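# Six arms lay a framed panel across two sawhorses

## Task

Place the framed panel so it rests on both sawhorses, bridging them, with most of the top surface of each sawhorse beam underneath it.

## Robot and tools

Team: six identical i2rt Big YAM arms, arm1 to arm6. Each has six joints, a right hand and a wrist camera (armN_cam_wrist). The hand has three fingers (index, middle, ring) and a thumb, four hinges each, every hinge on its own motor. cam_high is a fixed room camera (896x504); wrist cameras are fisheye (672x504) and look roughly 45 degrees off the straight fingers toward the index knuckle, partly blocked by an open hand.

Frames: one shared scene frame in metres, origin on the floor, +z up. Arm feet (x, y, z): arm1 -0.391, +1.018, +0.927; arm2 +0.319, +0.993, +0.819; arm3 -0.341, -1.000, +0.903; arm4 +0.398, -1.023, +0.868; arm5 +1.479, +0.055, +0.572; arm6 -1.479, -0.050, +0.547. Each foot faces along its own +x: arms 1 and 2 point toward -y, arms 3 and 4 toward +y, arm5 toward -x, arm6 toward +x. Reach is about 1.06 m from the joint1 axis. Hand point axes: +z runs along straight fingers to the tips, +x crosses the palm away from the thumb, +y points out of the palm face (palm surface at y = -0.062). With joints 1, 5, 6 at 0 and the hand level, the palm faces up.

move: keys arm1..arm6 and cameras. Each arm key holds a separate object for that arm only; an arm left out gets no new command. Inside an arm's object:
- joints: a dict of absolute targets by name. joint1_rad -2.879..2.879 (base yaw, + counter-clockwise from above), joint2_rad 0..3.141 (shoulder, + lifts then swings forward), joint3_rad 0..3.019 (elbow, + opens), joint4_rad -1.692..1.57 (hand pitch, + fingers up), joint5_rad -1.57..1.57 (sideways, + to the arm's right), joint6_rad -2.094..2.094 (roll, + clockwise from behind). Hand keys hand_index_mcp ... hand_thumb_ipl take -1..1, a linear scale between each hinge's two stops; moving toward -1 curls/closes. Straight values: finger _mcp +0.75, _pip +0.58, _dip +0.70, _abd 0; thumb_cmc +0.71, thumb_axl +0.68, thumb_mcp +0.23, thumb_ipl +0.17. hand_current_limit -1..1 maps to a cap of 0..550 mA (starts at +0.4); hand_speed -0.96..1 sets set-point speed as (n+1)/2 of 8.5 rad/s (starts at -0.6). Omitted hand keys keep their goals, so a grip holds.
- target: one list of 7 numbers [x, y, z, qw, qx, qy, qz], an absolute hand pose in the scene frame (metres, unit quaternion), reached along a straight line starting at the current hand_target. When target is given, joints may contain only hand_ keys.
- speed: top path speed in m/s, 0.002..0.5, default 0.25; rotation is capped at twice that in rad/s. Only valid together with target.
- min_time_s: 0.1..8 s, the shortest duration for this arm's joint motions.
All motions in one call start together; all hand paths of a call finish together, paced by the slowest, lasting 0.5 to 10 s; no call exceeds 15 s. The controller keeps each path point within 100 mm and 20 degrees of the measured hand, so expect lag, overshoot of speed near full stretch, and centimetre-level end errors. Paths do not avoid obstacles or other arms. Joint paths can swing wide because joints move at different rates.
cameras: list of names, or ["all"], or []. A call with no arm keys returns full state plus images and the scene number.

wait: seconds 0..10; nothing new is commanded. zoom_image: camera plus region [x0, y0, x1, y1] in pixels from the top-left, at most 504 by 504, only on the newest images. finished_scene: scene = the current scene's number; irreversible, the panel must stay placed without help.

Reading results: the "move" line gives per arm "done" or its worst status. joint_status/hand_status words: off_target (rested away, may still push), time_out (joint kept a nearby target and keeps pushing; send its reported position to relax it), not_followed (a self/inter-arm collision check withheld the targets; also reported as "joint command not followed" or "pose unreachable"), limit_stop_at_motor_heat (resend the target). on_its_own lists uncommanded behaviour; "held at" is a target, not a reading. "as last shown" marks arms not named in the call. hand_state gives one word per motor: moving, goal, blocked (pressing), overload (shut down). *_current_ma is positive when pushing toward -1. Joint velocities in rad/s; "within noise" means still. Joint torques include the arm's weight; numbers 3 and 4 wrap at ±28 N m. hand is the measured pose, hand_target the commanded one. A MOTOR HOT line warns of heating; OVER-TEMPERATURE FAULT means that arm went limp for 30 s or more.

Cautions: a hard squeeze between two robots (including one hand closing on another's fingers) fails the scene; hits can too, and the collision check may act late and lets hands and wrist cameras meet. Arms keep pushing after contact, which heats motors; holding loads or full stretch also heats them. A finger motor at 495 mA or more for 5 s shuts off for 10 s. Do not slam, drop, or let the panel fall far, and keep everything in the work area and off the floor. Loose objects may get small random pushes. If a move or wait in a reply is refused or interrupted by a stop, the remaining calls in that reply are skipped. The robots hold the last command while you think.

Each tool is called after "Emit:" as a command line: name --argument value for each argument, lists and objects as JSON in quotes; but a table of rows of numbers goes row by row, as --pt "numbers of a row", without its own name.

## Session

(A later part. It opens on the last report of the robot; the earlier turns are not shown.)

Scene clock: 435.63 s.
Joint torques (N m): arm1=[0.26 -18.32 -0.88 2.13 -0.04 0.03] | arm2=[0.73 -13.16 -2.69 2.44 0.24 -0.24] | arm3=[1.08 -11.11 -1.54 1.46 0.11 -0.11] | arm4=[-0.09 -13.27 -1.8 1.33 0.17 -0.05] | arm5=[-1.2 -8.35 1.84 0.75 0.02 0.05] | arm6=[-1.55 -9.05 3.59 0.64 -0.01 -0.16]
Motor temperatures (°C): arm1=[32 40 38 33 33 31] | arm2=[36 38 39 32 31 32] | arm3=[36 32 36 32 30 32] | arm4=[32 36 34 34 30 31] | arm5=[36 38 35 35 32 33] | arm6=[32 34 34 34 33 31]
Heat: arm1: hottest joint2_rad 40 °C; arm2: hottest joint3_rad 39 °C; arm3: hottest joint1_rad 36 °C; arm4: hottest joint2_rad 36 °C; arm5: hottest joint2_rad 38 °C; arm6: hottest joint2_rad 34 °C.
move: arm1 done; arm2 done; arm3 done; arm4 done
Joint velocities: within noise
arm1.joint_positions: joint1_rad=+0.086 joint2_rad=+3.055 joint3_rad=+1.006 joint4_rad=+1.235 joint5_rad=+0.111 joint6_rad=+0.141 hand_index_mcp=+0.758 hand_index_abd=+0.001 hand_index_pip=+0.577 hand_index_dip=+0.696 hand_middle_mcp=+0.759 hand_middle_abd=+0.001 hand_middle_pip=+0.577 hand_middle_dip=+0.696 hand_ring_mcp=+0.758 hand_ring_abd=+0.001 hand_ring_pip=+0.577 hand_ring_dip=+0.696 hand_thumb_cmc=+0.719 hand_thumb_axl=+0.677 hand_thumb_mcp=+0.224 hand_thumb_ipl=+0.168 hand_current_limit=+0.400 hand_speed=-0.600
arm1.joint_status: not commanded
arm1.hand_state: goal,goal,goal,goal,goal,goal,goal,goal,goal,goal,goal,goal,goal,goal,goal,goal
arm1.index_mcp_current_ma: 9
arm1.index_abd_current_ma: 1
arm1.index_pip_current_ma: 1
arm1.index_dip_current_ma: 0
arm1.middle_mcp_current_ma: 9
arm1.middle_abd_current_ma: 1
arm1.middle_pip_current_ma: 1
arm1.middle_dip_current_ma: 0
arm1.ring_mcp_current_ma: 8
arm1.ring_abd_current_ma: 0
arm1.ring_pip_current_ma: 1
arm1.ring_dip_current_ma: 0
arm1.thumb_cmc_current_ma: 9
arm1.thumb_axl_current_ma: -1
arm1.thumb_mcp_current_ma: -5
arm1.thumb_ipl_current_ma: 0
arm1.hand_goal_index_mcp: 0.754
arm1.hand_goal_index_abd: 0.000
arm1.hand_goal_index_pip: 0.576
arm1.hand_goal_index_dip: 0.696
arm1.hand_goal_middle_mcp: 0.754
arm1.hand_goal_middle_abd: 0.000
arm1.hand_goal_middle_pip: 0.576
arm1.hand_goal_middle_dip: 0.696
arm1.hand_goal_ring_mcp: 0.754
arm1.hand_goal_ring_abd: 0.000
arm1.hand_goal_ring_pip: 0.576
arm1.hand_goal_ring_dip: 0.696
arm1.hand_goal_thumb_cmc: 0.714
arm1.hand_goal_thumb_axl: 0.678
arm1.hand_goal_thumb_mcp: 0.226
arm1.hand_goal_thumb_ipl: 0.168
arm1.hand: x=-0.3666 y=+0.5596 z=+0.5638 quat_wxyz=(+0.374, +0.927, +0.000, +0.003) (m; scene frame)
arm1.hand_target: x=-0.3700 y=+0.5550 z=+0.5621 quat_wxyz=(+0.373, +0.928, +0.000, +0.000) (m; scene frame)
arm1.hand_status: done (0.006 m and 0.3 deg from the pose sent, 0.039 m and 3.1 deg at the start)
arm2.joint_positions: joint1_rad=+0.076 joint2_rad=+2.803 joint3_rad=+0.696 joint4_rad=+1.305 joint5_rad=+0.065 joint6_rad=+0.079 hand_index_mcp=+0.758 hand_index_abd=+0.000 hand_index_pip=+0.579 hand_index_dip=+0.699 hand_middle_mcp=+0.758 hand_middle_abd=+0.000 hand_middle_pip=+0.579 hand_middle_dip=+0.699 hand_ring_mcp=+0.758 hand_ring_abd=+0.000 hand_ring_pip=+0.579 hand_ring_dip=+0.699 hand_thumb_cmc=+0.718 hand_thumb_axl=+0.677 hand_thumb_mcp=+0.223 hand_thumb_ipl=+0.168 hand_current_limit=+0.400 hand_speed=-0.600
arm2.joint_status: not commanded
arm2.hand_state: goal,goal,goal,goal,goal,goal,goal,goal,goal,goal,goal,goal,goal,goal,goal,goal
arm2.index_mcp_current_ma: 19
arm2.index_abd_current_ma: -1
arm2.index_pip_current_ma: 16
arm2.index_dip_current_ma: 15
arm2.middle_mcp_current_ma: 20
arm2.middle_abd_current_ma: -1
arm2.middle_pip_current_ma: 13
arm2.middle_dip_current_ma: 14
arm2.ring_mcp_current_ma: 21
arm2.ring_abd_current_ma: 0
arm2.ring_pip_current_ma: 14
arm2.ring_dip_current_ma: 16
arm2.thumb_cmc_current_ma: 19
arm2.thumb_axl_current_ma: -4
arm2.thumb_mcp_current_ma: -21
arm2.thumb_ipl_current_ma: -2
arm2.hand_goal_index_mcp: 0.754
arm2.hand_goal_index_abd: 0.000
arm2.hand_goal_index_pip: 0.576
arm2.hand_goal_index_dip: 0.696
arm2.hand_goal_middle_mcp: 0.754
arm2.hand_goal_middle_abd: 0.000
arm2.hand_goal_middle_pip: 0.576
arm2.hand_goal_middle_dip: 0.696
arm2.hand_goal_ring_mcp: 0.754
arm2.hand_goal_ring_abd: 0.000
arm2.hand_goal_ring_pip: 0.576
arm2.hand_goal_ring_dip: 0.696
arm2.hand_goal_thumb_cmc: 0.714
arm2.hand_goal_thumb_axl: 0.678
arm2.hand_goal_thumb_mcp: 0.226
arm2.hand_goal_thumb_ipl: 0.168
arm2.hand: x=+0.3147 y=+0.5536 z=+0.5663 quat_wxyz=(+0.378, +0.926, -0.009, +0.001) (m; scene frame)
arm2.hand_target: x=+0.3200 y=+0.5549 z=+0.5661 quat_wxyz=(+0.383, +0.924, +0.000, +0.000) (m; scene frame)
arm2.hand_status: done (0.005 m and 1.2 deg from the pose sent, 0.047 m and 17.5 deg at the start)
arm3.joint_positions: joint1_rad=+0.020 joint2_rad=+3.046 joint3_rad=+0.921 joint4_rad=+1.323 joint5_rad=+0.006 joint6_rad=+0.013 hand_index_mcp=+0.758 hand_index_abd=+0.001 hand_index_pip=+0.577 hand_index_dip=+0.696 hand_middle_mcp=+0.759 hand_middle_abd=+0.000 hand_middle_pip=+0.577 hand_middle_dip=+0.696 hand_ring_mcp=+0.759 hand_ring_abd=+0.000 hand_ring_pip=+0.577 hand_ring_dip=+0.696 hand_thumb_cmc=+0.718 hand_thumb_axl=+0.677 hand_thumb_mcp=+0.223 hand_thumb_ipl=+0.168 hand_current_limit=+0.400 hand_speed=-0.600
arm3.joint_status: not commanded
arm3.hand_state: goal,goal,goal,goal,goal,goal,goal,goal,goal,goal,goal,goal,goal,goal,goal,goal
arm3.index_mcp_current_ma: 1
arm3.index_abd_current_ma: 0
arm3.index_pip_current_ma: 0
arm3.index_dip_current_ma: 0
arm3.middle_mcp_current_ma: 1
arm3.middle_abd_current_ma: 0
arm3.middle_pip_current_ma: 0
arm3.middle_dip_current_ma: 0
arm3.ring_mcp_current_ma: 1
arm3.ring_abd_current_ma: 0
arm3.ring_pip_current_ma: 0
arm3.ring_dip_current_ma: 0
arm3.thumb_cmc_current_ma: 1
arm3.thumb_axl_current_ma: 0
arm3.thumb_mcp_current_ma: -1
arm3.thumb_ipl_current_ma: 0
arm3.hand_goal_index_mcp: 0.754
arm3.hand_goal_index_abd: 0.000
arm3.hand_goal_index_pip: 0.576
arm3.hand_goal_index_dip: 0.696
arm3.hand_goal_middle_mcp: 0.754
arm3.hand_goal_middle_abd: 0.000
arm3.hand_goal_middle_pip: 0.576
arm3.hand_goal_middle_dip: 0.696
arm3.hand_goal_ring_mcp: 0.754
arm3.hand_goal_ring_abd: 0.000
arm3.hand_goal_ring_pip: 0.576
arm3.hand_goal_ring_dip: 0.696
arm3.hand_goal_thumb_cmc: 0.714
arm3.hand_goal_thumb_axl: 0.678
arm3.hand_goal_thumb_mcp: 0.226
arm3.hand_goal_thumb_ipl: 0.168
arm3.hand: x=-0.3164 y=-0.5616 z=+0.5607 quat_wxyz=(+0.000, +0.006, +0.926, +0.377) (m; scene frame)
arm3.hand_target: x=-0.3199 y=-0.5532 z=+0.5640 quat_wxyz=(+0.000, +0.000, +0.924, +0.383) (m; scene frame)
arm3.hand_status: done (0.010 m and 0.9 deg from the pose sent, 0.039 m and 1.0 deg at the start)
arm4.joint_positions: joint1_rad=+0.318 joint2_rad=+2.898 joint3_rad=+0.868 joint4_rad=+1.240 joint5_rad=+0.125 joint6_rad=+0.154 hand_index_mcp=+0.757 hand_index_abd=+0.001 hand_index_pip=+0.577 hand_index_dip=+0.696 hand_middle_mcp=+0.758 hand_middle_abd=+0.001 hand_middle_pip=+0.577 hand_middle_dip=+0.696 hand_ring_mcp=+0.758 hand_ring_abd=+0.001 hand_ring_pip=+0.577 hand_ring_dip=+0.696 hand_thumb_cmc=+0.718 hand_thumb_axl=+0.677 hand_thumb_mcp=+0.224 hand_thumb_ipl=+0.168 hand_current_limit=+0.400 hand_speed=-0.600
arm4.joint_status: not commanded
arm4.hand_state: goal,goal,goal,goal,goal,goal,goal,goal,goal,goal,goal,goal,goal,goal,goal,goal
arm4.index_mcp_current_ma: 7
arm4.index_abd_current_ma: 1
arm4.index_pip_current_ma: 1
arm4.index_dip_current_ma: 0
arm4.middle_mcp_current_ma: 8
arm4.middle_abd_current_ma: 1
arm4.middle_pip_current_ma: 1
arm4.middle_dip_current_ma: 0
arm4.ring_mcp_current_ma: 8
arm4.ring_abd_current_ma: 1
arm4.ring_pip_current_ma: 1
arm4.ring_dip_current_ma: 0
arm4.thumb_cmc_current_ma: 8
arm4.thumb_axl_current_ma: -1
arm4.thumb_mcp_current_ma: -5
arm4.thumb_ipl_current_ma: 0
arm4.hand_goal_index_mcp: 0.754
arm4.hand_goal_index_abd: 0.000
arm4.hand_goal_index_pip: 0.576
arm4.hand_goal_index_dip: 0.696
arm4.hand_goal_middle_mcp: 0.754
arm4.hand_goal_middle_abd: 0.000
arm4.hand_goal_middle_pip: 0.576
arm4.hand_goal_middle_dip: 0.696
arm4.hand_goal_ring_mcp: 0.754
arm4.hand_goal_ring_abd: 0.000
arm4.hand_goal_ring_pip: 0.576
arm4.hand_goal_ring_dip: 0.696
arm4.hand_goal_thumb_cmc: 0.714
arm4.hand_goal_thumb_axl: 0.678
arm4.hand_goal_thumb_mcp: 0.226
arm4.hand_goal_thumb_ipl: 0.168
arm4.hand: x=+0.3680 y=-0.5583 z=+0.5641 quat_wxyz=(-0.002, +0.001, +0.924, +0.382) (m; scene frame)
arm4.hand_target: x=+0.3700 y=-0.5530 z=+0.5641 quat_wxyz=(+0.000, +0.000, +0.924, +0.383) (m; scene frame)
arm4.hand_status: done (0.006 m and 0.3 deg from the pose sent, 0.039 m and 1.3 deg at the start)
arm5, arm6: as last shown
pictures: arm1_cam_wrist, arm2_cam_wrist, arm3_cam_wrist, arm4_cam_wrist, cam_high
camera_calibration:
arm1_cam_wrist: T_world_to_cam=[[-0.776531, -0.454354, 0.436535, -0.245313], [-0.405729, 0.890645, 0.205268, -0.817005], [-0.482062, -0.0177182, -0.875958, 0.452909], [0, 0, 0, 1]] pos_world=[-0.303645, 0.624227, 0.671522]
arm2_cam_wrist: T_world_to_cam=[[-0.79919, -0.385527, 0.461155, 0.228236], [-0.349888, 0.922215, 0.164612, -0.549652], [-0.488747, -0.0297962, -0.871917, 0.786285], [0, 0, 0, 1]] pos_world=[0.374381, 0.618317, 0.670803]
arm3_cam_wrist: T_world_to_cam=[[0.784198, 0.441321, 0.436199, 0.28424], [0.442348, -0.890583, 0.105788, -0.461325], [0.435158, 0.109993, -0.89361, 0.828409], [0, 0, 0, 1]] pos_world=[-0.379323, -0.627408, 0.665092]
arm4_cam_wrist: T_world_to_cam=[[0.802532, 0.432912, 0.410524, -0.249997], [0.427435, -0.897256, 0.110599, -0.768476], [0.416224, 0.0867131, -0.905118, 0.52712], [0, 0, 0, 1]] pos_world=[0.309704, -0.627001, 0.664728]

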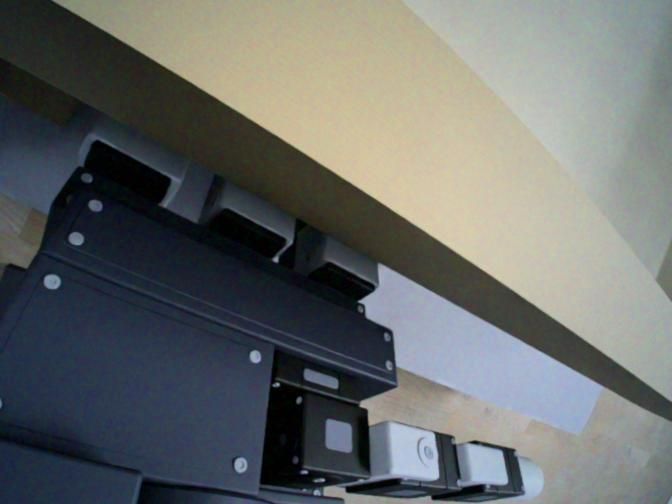

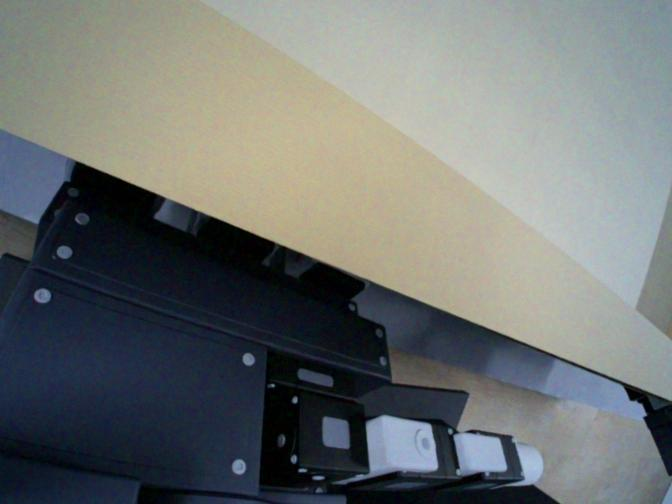

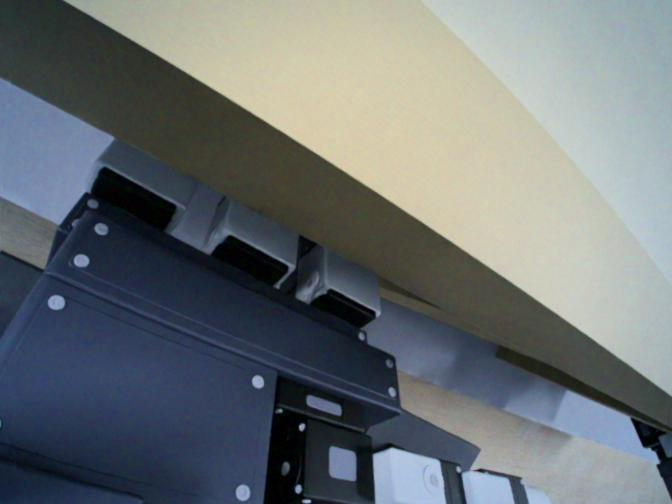

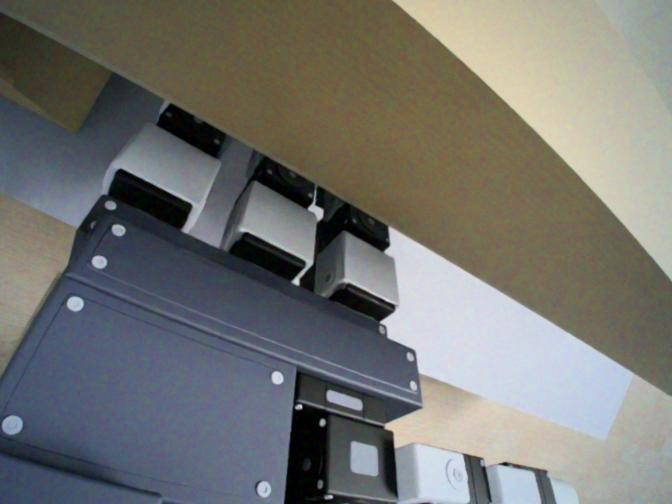

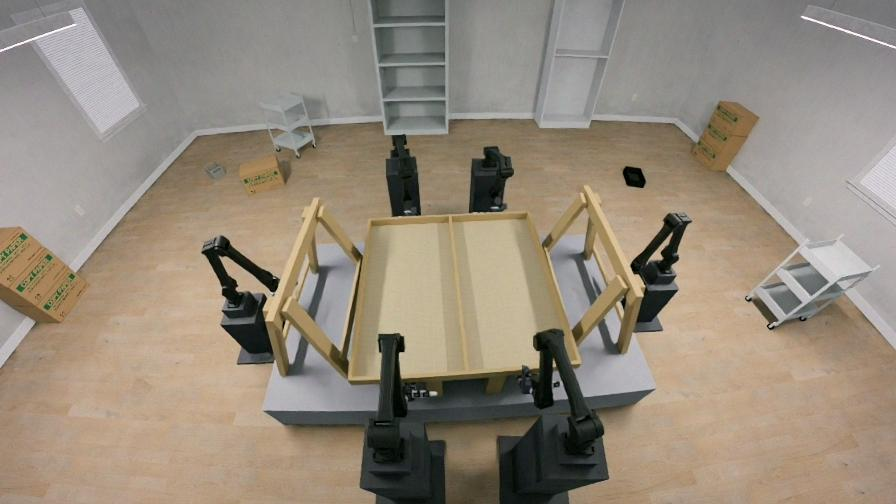

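Emit:
move --arm2 '{"target":[0.325,0.57,0.566,0.3827,0.9239,0,0],"speed":0.1,"joints":{"hand_current_limit":0.75}}' --arm4 '{"target":[0.37,-0.535,0.564,0,0,0.9239,0.3827],"speed":0.1,"joints":{"hand_current_limit":0.75}}' --arm3 '{"joints":{"hand_current_limit":0.75}}' --arm1 '{"joints":{"hand_current_limit":0.75}}' --cameras '[]'

Emit:
move --arm1 '{"target":[-0.37,0.553,0.62,0.3730,0.9278,0,0],"speed":0.05}' --arm2 '{"target":[0.325,0.567,0.62,0.3827,0.9239,0,0],"speed":0.05}' --arm3 '{"target":[-0.32,-0.553,0.62,0,0,0.9239,0.3827],"speed":0.05}' --arm4 '{"target":[0.37,-0.537,0.62,0,0,0.9239,0.3827],"speed":0.05}' --cameras '["arm1_cam_wrist","arm2_cam_wrist","arm3_cam_wrist","arm4_cam_wrist","cam_high"]'

Scene clock: 471.67 s.
Joint torques (N m): arm1=[0.26 -18.37 -0.88 2.13 -0.03 0.04] | arm2=[1.08 -13.16 -4.68 2.33 0.27 -0.07] | arm3=[1.73 -11.11 -1.44 1.47 0.12 -0.12] | arm4=[-0.09 -13.74 -1.48 1.29 0.15 -0.04] | arm5=[-1.2 -8.35 1.84 0.75 0.02 0.06] | arm6=[-1.55 -9.11 3.6 0.65 -0.01 -0.16]
Motor temperatures (°C): arm1=[32 40 38 33 33 31] | arm2=[36 38 38 32 31 32] | arm3=[36 33 35 32 30 32] | arm4=[32 36 33 33 30 31] | arm5=[36 37 35 35 32 33] | arm6=[32 34 34 33 33 31]
Heat: arm1: hottest joint2_rad 40 °C; arm2: hottest joint2_rad 38 °C; arm3: hottest joint1_rad 36 °C; arm4: hottest joint2_rad 36 °C; arm5: hottest joint2_rad 37 °C; arm6: hottest joint2_rad 34 °C.
move: arm1 done; arm2 off_target; arm3 done; arm4 done
Joint velocities: within noise
arm1.joint_positions: joint1_rad=+0.086 joint2_rad=+3.055 joint3_rad=+1.006 joint4_rad=+1.235 joint5_rad=+0.111 joint6_rad=+0.141 hand_index_mcp=+0.758 hand_index_abd=+0.001 hand_index_pip=+0.577 hand_index_dip=+0.696 hand_middle_mcp=+0.759 hand_middle_abd=+0.001 hand_middle_pip=+0.577 hand_middle_dip=+0.696 hand_ring_mcp=+0.758 hand_ring_abd=+0.001 hand_ring_pip=+0.577 hand_ring_dip=+0.696 hand_thumb_cmc=+0.719 hand_thumb_axl=+0.677 hand_thumb_mcp=+0.224 hand_thumb_ipl=+0.168 hand_current_limit=+0.750 hand_speed=-0.600
arm1.joint_status: all done
arm1.hand_state: goal,goal,goal,goal,goal,goal,goal,goal,goal,goal,goal,goal,goal,goal,goal,goal
arm1.index_mcp_current_ma: 9
arm1.index_abd_current_ma: 1
arm1.index_pip_current_ma: 1
arm1.index_dip_current_ma: 0
arm1.middle_mcp_current_ma: 9
arm1.middle_abd_current_ma: 1
arm1.middle_pip_current_ma: 1
arm1.middle_dip_current_ma: 0
arm1.ring_mcp_current_ma: 8
arm1.ring_abd_current_ma: 0
arm1.ring_pip_current_ma: 1
arm1.ring_dip_current_ma: 0
arm1.thumb_cmc_current_ma: 9
arm1.thumb_axl_current_ma: -1
arm1.thumb_mcp_current_ma: -5
arm1.thumb_ipl_current_ma: 0
arm1.hand_goal_index_mcp: 0.754
arm1.hand_goal_index_abd: 0.000
arm1.hand_goal_index_pip: 0.576
arm1.hand_goal_index_dip: 0.696
arm1.hand_goal_middle_mcp: 0.754
arm1.hand_goal_middle_abd: 0.000
arm1.hand_goal_middle_pip: 0.576
arm1.hand_goal_middle_dip: 0.696
arm1.hand_goal_ring_mcp: 0.754
arm1.hand_goal_ring_abd: 0.000
arm1.hand_goal_ring_pip: 0.576
arm1.hand_goal_ring_dip: 0.696
arm1.hand_goal_thumb_cmc: 0.714
arm1.hand_goal_thumb_axl: 0.678
arm1.hand_goal_thumb_mcp: 0.226
arm1.hand_goal_thumb_ipl: 0.168
arm1.hand: x=-0.3666 y=+0.5596 z=+0.5638 quat_wxyz=(+0.374, +0.927, +0.000, +0.003) (m; scene frame)
arm1.hand_target: x=-0.3700 y=+0.5550 z=+0.5621 quat_wxyz=(+0.373, +0.928, +0.000, +0.000) (m; scene frame)
arm1.hand_status: not commanded
arm2.joint_positions: joint1_rad=+0.100 joint2_rad=+2.828 joint3_rad=+0.696 joint4_rad=+1.351 joint5_rad=+0.083 joint6_rad=+0.079 hand_index_mcp=+0.758 hand_index_abd=+0.000 hand_index_pip=+0.579 hand_index_dip=+0.699 hand_middle_mcp=+0.758 hand_middle_abd=+0.000 hand_middle_pip=+0.579 hand_middle_dip=+0.699 hand_ring_mcp=+0.758 hand_ring_abd=+0.000 hand_ring_pip=+0.579 hand_ring_dip=+0.699 hand_thumb_cmc=+0.718 hand_thumb_axl=+0.677 hand_thumb_mcp=+0.223 hand_thumb_ipl=+0.168 hand_current_limit=+0.750 hand_speed=-0.600
arm2.joint_status: all done
arm2.hand_state: goal,goal,goal,goal,goal,goal,goal,goal,goal,goal,goal,goal,goal,goal,goal,goal
arm2.index_mcp_current_ma: 20
arm2.index_abd_current_ma: -1
arm2.index_pip_current_ma: 16
arm2.index_dip_current_ma: 15
arm2.middle_mcp_current_ma: 21
arm2.middle_abd_current_ma: -1
arm2.middle_pip_current_ma: 13
arm2.middle_dip_current_ma: 14
arm2.ring_mcp_current_ma: 23
arm2.ring_abd_current_ma: 0
arm2.ring_pip_current_ma: 14
arm2.ring_dip_current_ma: 16
arm2.thumb_cmc_current_ma: 20
arm2.thumb_axl_current_ma: -4
arm2.thumb_mcp_current_ma: -21
arm2.thumb_ipl_current_ma: -2
arm2.hand_goal_index_mcp: 0.754
arm2.hand_goal_index_abd: 0.000
arm2.hand_goal_index_pip: 0.576
arm2.hand_goal_index_dip: 0.696
arm2.hand_goal_middle_mcp: 0.754
arm2.hand_goal_middle_abd: 0.000
arm2.hand_goal_middle_pip: 0.576
arm2.hand_goal_middle_dip: 0.696
arm2.hand_goal_ring_mcp: 0.754
arm2.hand_goal_ring_abd: 0.000
arm2.hand_goal_ring_pip: 0.576
arm2.hand_goal_ring_dip: 0.696
arm2.hand_goal_thumb_cmc: 0.714
arm2.hand_goal_thumb_axl: 0.678
arm2.hand_goal_thumb_mcp: 0.226
arm2.hand_goal_thumb_ipl: 0.168
arm2.hand: x=+0.3214 y=+0.5582 z=+0.5670 quat_wxyz=(+0.389, +0.921, -0.002, -0.002) (m; scene frame)
arm2.hand_target: x=+0.3247 y=+0.5696 z=+0.5660 quat_wxyz=(+0.383, +0.924, +0.000, +0.000) (m; scene frame)
arm2.hand_status: off_target (0.012 m and 0.8 deg from the pose sent, 0.019 m and 1.2 deg at the start)
arm3.joint_positions: joint1_rad=+0.020 joint2_rad=+3.046 joint3_rad=+0.921 joint4_rad=+1.323 joint5_rad=+0.006 joint6_rad=+0.013 hand_index_mcp=+0.758 hand_index_abd=+0.001 hand_index_pip=+0.577 hand_index_dip=+0.696 hand_middle_mcp=+0.759 hand_middle_abd=+0.000 hand_middle_pip=+0.577 hand_middle_dip=+0.696 hand_ring_mcp=+0.759 hand_ring_abd=+0.000 hand_ring_pip=+0.577 hand_ring_dip=+0.696 hand_thumb_cmc=+0.718 hand_thumb_axl=+0.677 hand_thumb_mcp=+0.223 hand_thumb_ipl=+0.168 hand_current_limit=+0.750 hand_speed=-0.600
arm3.joint_status: all done
arm3.hand_state: goal,goal,goal,goal,goal,goal,goal,goal,goal,goal,goal,goal,goal,goal,goal,goal
arm3.index_mcp_current_ma: 1
arm3.index_abd_current_ma: 0
arm3.index_pip_current_ma: 0
arm3.index_dip_current_ma: 0
arm3.middle_mcp_current_ma: 1
arm3.middle_abd_current_ma: 0
arm3.middle_pip_current_ma: 0
arm3.middle_dip_current_ma: 0
arm3.ring_mcp_current_ma: 1
arm3.ring_abd_current_ma: 0
arm3.ring_pip_current_ma: 0
arm3.ring_dip_current_ma: 0
arm3.thumb_cmc_current_ma: 1
arm3.thumb_axl_current_ma: 0
arm3.thumb_mcp_current_ma: -1
arm3.thumb_ipl_current_ma: 0
arm3.hand_goal_index_mcp: 0.754
arm3.hand_goal_index_abd: 0.000
arm3.hand_goal_index_pip: 0.576
arm3.hand_goal_index_dip: 0.696
arm3.hand_goal_middle_mcp: 0.754
arm3.hand_goal_middle_abd: 0.000
arm3.hand_goal_middle_pip: 0.576
arm3.hand_goal_middle_dip: 0.696
arm3.hand_goal_ring_mcp: 0.754
arm3.hand_goal_ring_abd: 0.000
arm3.hand_goal_ring_pip: 0.576
arm3.hand_goal_ring_dip: 0.696
arm3.hand_goal_thumb_cmc: 0.714
arm3.hand_goal_thumb_axl: 0.678
arm3.hand_goal_thumb_mcp: 0.226
arm3.hand_goal_thumb_ipl: 0.168
arm3.hand: x=-0.3164 y=-0.5616 z=+0.5607 quat_wxyz=(+0.000, +0.006, +0.926, +0.377) (m; scene frame)
arm3.hand_target: x=-0.3199 y=-0.5532 z=+0.5640 quat_wxyz=(+0.000, +0.000, +0.924, +0.383) (m; scene frame)
arm3.hand_status: not commanded
arm4.joint_positions: joint1_rad=+0.307 joint2_rad=+2.877 joint3_rad=+0.900 joint4_rad=+1.189 joint5_rad=+0.117 joint6_rad=+0.146 hand_index_mcp=+0.757 hand_index_abd=+0.001 hand_index_pip=+0.577 hand_index_dip=+0.696 hand_middle_mcp=+0.758 hand_middle_abd=+0.001 hand_middle_pip=+0.577 hand_middle_dip=+0.696 hand_ring_mcp=+0.758 hand_ring_abd=+0.001 hand_ring_pip=+0.577 hand_ring_dip=+0.696 hand_thumb_cmc=+0.718 hand_thumb_axl=+0.677 hand_thumb_mcp=+0.224 hand_thumb_ipl=+0.168 hand_current_limit=+0.750 hand_speed=-0.600
arm4.joint_status: all done
arm4.hand_state: goal,goal,goal,goal,goal,goal,goal,goal,goal,goal,goal,goal,goal,goal,goal,goal
arm4.index_mcp_current_ma: 7
arm4.index_abd_current_ma: 1
arm4.index_pip_current_ma: 1
arm4.index_dip_current_ma: 0
arm4.middle_mcp_current_ma: 8
arm4.middle_abd_current_ma: 1
arm4.middle_pip_current_ma: 1
arm4.middle_dip_current_ma: 0
arm4.ring_mcp_current_ma: 8
arm4.ring_abd_current_ma: 1
arm4.ring_pip_current_ma: 1
arm4.ring_dip_current_ma: 0
arm4.thumb_cmc_current_ma: 8
arm4.thumb_axl_current_ma: -1
arm4.thumb_mcp_current_ma: -5
arm4.thumb_ipl_current_ma: 0
arm4.hand_goal_index_mcp: 0.754
arm4.hand_goal_index_abd: 0.000
arm4.hand_goal_index_pip: 0.576
arm4.hand_goal_index_dip: 0.696
arm4.hand_goal_middle_mcp: 0.754
arm4.hand_goal_middle_abd: 0.000
arm4.hand_goal_middle_pip: 0.576
arm4.hand_goal_middle_dip: 0.696
arm4.hand_goal_ring_mcp: 0.754
arm4.hand_goal_ring_abd: 0.000
arm4.hand_goal_ring_pip: 0.576
arm4.hand_goal_ring_dip: 0.696
arm4.hand_goal_thumb_cmc: 0.714
arm4.hand_goal_thumb_axl: 0.678
arm4.hand_goal_thumb_mcp: 0.226
arm4.hand_goal_thumb_ipl: 0.168
arm4.hand: x=+0.3680 y=-0.5404 z=+0.5634 quat_wxyz=(-0.002, +0.001, +0.924, +0.382) (m; scene frame)
arm4.hand_target: x=+0.3700 y=-0.5351 z=+0.5640 quat_wxyz=(+0.000, +0.000, +0.924, +0.383) (m; scene frame)
arm4.hand_status: done (0.006 m and 0.3 deg from the pose sent, 0.023 m and 0.3 deg at the start)
arm5, arm6: as last shown
pictures: none
No camera images: "cameras" was empty.

Scene clock: 473.43 s.
Joint torques (N m): arm1=[0.15 -20.84 -2.28 2.66 0.01 0.13] | arm2=[1.26 -16.03 -4.14 1.62 0.26 -0.06] | arm3=[1.44 -12.57 -3 2.02 0.05 -0.06] | arm4=[-0.09 -14.92 -2.44 1.73 0.33 0.01] | arm5=[-1.2 -8.35 1.85 0.75 0.02 0.06] | arm6=[-1.55 -9.05 3.6 0.64 -0.01 -0.17]
Motor temperatures (°C): arm1=[32 40 38 33 33 31] | arm2=[36 38 38 32 31 32] | arm3=[36 33 35 32 30 32] | arm4=[32 37 33 33 30 31] | arm5=[36 37 35 35 32 33] | arm6=[32 34 34 33 33 31]
Heat: arm1: hottest joint2_rad 40 °C; arm2: hottest joint2_rad 38 °C; arm3: hottest joint1_rad 36 °C; arm4: hottest joint2_rad 37 °C; arm5: hottest joint2_rad 37 °C; arm6: hottest joint2_rad 34 °C.
move: arm1 off_target; arm2 off_target; arm3 off_target; arm4 off_target
Joint velocities: within noise
arm1.joint_positions: joint1_rad=+0.084 joint2_rad=+2.932 joint3_rad=+0.876 joint4_rad=+1.218 joint5_rad=+0.107 joint6_rad=+0.127 hand_index_mcp=+0.759 hand_index_abd=+0.001 hand_index_pip=+0.577 hand_index_dip=+0.696 hand_middle_mcp=+0.759 hand_middle_abd=+0.001 hand_middle_pip=+0.577 hand_middle_dip=+0.696 hand_ring_mcp=+0.761 hand_ring_abd=+0.001 hand_ring_pip=+0.577 hand_ring_dip=+0.696 hand_thumb_cmc=+0.720 hand_thumb_axl=+0.677 hand_thumb_mcp=+0.224 hand_thumb_ipl=+0.168 hand_current_limit=+0.750 hand_speed=-0.600
arm1.joint_status: not commanded
arm1.hand_state: goal,goal,goal,goal,goal,goal,goal,goal,goal,goal,goal,goal,goal,goal,goal,goal
arm1.index_mcp_current_ma: 9
arm1.index_abd_current_ma: 1
arm1.index_pip_current_ma: 1
arm1.index_dip_current_ma: 0
arm1.middle_mcp_current_ma: 9
arm1.middle_abd_current_ma: 1
arm1.middle_pip_current_ma: 1
arm1.middle_dip_current_ma: 0
arm1.ring_mcp_current_ma: 16
arm1.ring_abd_current_ma: 0
arm1.ring_pip_current_ma: 1
arm1.ring_dip_current_ma: 0
arm1.thumb_cmc_current_ma: 11
arm1.thumb_axl_current_ma: -1
arm1.thumb_mcp_current_ma: -5
arm1.thumb_ipl_current_ma: 0
arm1.hand_goal_index_mcp: 0.754
arm1.hand_goal_index_abd: 0.000
arm1.hand_goal_index_pip: 0.576
arm1.hand_goal_index_dip: 0.696
arm1.hand_goal_middle_mcp: 0.754
arm1.hand_goal_middle_abd: 0.000
arm1.hand_goal_middle_pip: 0.576
arm1.hand_goal_middle_dip: 0.696
arm1.hand_goal_ring_mcp: 0.754
arm1.hand_goal_ring_abd: 0.000
arm1.hand_goal_ring_pip: 0.576
arm1.hand_goal_ring_dip: 0.696
arm1.hand_goal_thumb_cmc: 0.714
arm1.hand_goal_thumb_axl: 0.678
arm1.hand_goal_thumb_mcp: 0.226
arm1.hand_goal_thumb_ipl: 0.168
arm1.hand: x=-0.3661 y=+0.5632 z=+0.6069 quat_wxyz=(+0.363, +0.932, +0.007, -0.001) (m; scene frame)
arm1.hand_target: x=-0.3700 y=+0.5531 z=+0.6199 quat_wxyz=(+0.373, +0.928, +0.000, +0.000) (m; scene frame)
arm1.hand_status: off_target (0.017 m and 1.4 deg from the pose sent, 0.057 m and 0.3 deg at the start)
arm2.joint_positions: joint1_rad=+0.100 joint2_rad=+2.699 joint3_rad=+0.571 joint4_rad=+1.322 joint5_rad=+0.083 joint6_rad=+0.078 hand_index_mcp=+0.758 hand_index_abd=+0.000 hand_index_pip=+0.579 hand_index_dip=+0.699 hand_middle_mcp=+0.758 hand_middle_abd=+0.000 hand_middle_pip=+0.579 hand_middle_dip=+0.699 hand_ring_mcp=+0.761 hand_ring_abd=+0.000 hand_ring_pip=+0.579 hand_ring_dip=+0.699 hand_thumb_cmc=+0.718 hand_thumb_axl=+0.677 hand_thumb_mcp=+0.223 hand_thumb_ipl=+0.168 hand_current_limit=+0.750 hand_speed=-0.600
arm2.joint_status: not commanded
arm2.hand_state: goal,goal,goal,goal,goal,goal,goal,goal,goal,goal,goal,goal,goal,goal,goal,goal
arm2.index_mcp_current_ma: 21
arm2.index_abd_current_ma: -1
arm2.index_pip_current_ma: 16
arm2.index_dip_current_ma: 15
arm2.middle_mcp_current_ma: 22
arm2.middle_abd_current_ma: -1
arm2.middle_pip_current_ma: 13
arm2.middle_dip_current_ma: 14
arm2.ring_mcp_current_ma: 39
arm2.ring_abd_current_ma: 0
arm2.ring_pip_current_ma: 14
arm2.ring_dip_current_ma: 16
arm2.thumb_cmc_current_ma: 21
arm2.thumb_axl_current_ma: -4
arm2.thumb_mcp_current_ma: -21
arm2.thumb_ipl_current_ma: -2
arm2.hand_goal_index_mcp: 0.754
arm2.hand_goal_index_abd: 0.000
arm2.hand_goal_index_pip: 0.576
arm2.hand_goal_index_dip: 0.696
arm2.hand_goal_middle_mcp: 0.754
arm2.hand_goal_middle_abd: 0.000
arm2.hand_goal_middle_pip: 0.576
arm2.hand_goal_middle_dip: 0.696
arm2.hand_goal_ring_mcp: 0.754
arm2.hand_goal_ring_abd: 0.000
arm2.hand_goal_ring_pip: 0.576
arm2.hand_goal_ring_dip: 0.696
arm2.hand_goal_thumb_cmc: 0.714
arm2.hand_goal_thumb_axl: 0.678
arm2.hand_goal_thumb_mcp: 0.226
arm2.hand_goal_thumb_ipl: 0.168
arm2.hand: x=+0.3202 y=+0.5698 z=+0.6092 quat_wxyz=(+0.377, +0.926, -0.002, -0.003) (m; scene frame)
arm2.hand_target: x=+0.3249 y=+0.5670 z=+0.6198 quat_wxyz=(+0.383, +0.924, +0.000, +0.000) (m; scene frame)
arm2.hand_status: off_target (0.012 m and 0.8 deg from the pose sent, 0.054 m and 0.8 deg at the start)
arm3.joint_positions: joint1_rad=+0.020 joint2_rad=+2.922 joint3_rad=+0.797 joint4_rad=+1.308 joint5_rad=+0.007 joint6_rad=+0.007 hand_index_mcp=+0.758 hand_index_abd=+0.001 hand_index_pip=+0.577 hand_index_dip=+0.696 hand_middle_mcp=+0.759 hand_middle_abd=+0.000 hand_middle_pip=+0.577 hand_middle_dip=+0.696 hand_ring_mcp=+0.761 hand_ring_abd=+0.000 hand_ring_pip=+0.577 hand_ring_dip=+0.696 hand_thumb_cmc=+0.719 hand_thumb_axl=+0.677 hand_thumb_mcp=+0.223 hand_thumb_ipl=+0.168 hand_current_limit=+0.750 hand_speed=-0.600
arm3.joint_status: not commanded
arm3.hand_state: goal,goal,goal,goal,goal,goal,goal,goal,goal,goal,goal,goal,goal,goal,goal,goal
arm3.index_mcp_current_ma: 1
arm3.index_abd_current_ma: 0
arm3.index_pip_current_ma: 0
arm3.index_dip_current_ma: 0
arm3.middle_mcp_current_ma: 1
arm3.middle_abd_current_ma: 0
arm3.middle_pip_current_ma: 0
arm3.middle_dip_current_ma: 0
arm3.ring_mcp_current_ma: 2
arm3.ring_abd_current_ma: 0
arm3.ring_pip_current_ma: 0
arm3.ring_dip_current_ma: 0
arm3.thumb_cmc_current_ma: 1
arm3.thumb_axl_current_ma: 0
arm3.thumb_mcp_current_ma: -1
arm3.thumb_ipl_current_ma: 0
arm3.hand_goal_index_mcp: 0.754
arm3.hand_goal_index_abd: 0.000
arm3.hand_goal_index_pip: 0.576
arm3.hand_goal_index_dip: 0.696
arm3.hand_goal_middle_mcp: 0.754
arm3.hand_goal_middle_abd: 0.000
arm3.hand_goal_middle_pip: 0.576
arm3.hand_goal_middle_dip: 0.696
arm3.hand_goal_ring_mcp: 0.754
arm3.hand_goal_ring_abd: 0.000
arm3.hand_goal_ring_pip: 0.576
arm3.hand_goal_ring_dip: 0.696
arm3.hand_goal_thumb_cmc: 0.714
arm3.hand_goal_thumb_axl: 0.678
arm3.hand_goal_thumb_mcp: 0.226
arm3.hand_goal_thumb_ipl: 0.168
arm3.hand: x=-0.3168 y=-0.5622 z=+0.6054 quat_wxyz=(+0.002, +0.003, +0.929, +0.371) (m; scene frame)
arm3.hand_target: x=-0.3199 y=-0.5531 z=+0.6197 quat_wxyz=(+0.000, +0.000, +0.924, +0.383) (m; scene frame)
arm3.hand_status: off_target (0.018 m and 1.5 deg from the pose sent, 0.060 m and 0.9 deg at the start)
arm4.joint_positions: joint1_rad=+0.306 joint2_rad=+2.740 joint3_rad=+0.779 joint4_rad=+1.154 joint5_rad=+0.112 joint6_rad=+0.139 hand_index_mcp=+0.758 hand_index_abd=+0.001 hand_index_pip=+0.577 hand_index_dip=+0.696 hand_middle_mcp=+0.759 hand_middle_abd=+0.001 hand_middle_pip=+0.577 hand_middle_dip=+0.696 hand_ring_mcp=+0.759 hand_ring_abd=+0.001 hand_ring_pip=+0.577 hand_ring_dip=+0.696 hand_thumb_cmc=+0.719 hand_thumb_axl=+0.677 hand_thumb_mcp=+0.224 hand_thumb_ipl=+0.168 hand_current_limit=+0.750 hand_speed=-0.600
arm4.joint_status: not commanded
arm4.hand_state: goal,goal,goal,goal,goal,goal,goal,goal,goal,goal,goal,goal,goal,goal,goal,goal
arm4.index_mcp_current_ma: 8
arm4.index_abd_current_ma: 1
arm4.index_pip_current_ma: 1
arm4.index_dip_current_ma: 0
arm4.middle_mcp_current_ma: 10
arm4.middle_abd_current_ma: 1
arm4.middle_pip_current_ma: 1
arm4.middle_dip_current_ma: 0
arm4.ring_mcp_current_ma: 10
arm4.ring_abd_current_ma: 1
arm4.ring_pip_current_ma: 1
arm4.ring_dip_current_ma: 0
arm4.thumb_cmc_current_ma: 10
arm4.thumb_axl_current_ma: -1
arm4.thumb_mcp_current_ma: -5
arm4.thumb_ipl_current_ma: 0
arm4.hand_goal_index_mcp: 0.754
arm4.hand_goal_index_abd: 0.000
arm4.hand_goal_index_pip: 0.576
arm4.hand_goal_index_dip: 0.696
arm4.hand_goal_middle_mcp: 0.754
arm4.hand_goal_middle_abd: 0.000
arm4.hand_goal_middle_pip: 0.576
arm4.hand_goal_middle_dip: 0.696
arm4.hand_goal_ring_mcp: 0.754
arm4.hand_goal_ring_abd: 0.000
arm4.hand_goal_ring_pip: 0.576
arm4.hand_goal_ring_dip: 0.696
arm4.hand_goal_thumb_cmc: 0.714
arm4.hand_goal_thumb_axl: 0.678
arm4.hand_goal_thumb_mcp: 0.226
arm4.hand_goal_thumb_ipl: 0.168
arm4.hand: x=+0.3672 y=-0.5447 z=+0.6088 quat_wxyz=(-0.001, -0.003, +0.928, +0.373) (m; scene frame)
arm4.hand_target: x=+0.3700 y=-0.5372 z=+0.6198 quat_wxyz=(+0.000, +0.000, +0.924, +0.383) (m; scene frame)
arm4.hand_status: off_target (0.014 m and 1.2 deg from the pose sent, 0.057 m and 0.3 deg at the start)
arm5, arm6: as last shown
pictures: arm1_cam_wrist, arm2_cam_wrist, arm3_cam_wrist, arm4_cam_wrist, cam_high
camera_calibration:
arm1_cam_wrist: T_world_to_cam=[[-0.767159, -0.472052, 0.43432, -0.247338], [-0.411991, 0.881568, 0.230437, -0.841356], [-0.491661, -0.00215416, -0.870784, 0.475661], [0, 0, 0, 1]] pos_world=[-0.302515, 0.625981, 0.715502]
arm2_cam_wrist: T_world_to_cam=[[-0.788555, -0.395942, 0.470543, 0.215844], [-0.358137, 0.917687, 0.172015, -0.569053], [-0.499919, -0.0328751, -0.865448, 0.828245], [0, 0, 0, 1]] pos_world=[0.380462, 0.634902, 0.713125]
arm3_cam_wrist: T_world_to_cam=[[0.780163, 0.450454, 0.434093, 0.27047], [0.445142, -0.887287, 0.12071, -0.472746], [0.43954, 0.0990596, -0.892744, 0.863304], [0, 0, 0, 1]] pos_world=[-0.380028, -0.626814, 0.710365]
arm4_cam_wrist: T_world_to_cam=[[0.79772, 0.446259, 0.40558, -0.261407], [0.433018, -0.891994, 0.129773, -0.771653], [0.419687, 0.072101, -0.904801, 0.557219], [0, 0, 0, 1]] pos_world=[0.308813, -0.611831, 0.710333]

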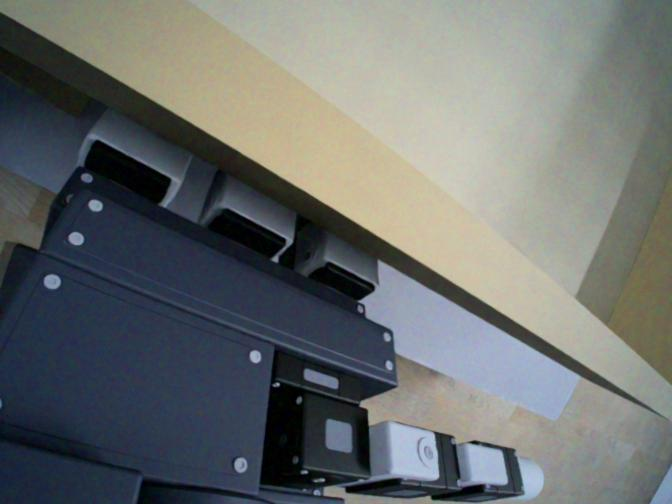

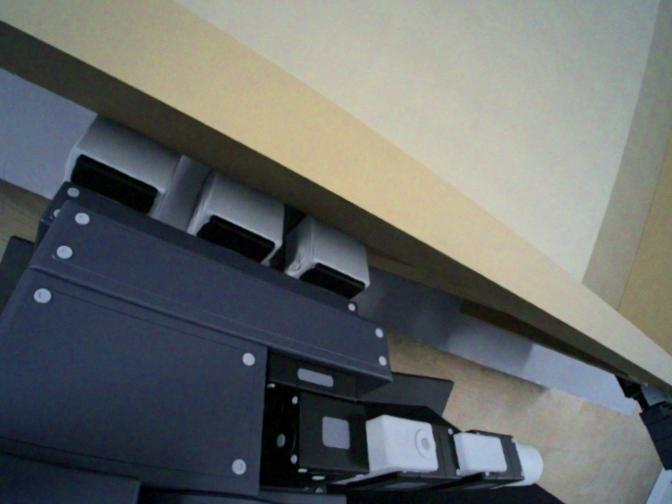

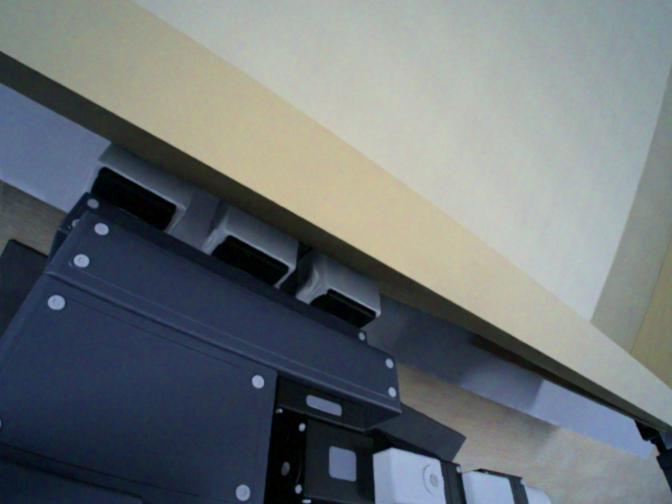

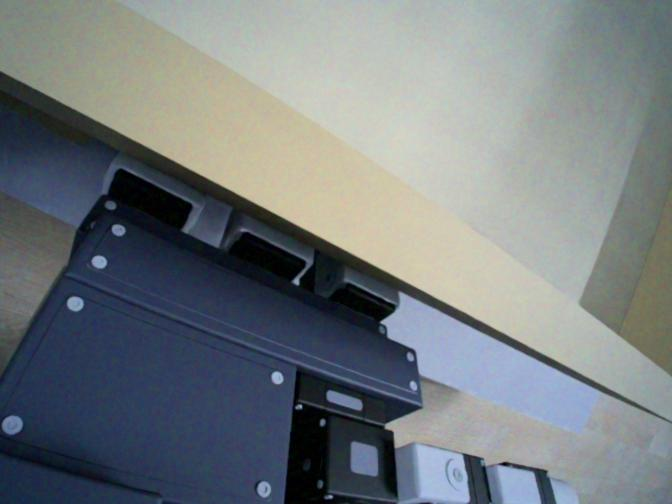

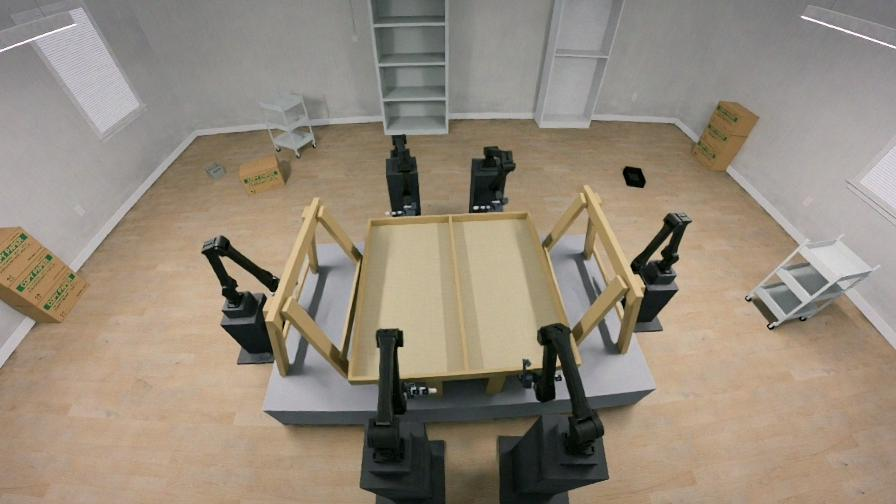

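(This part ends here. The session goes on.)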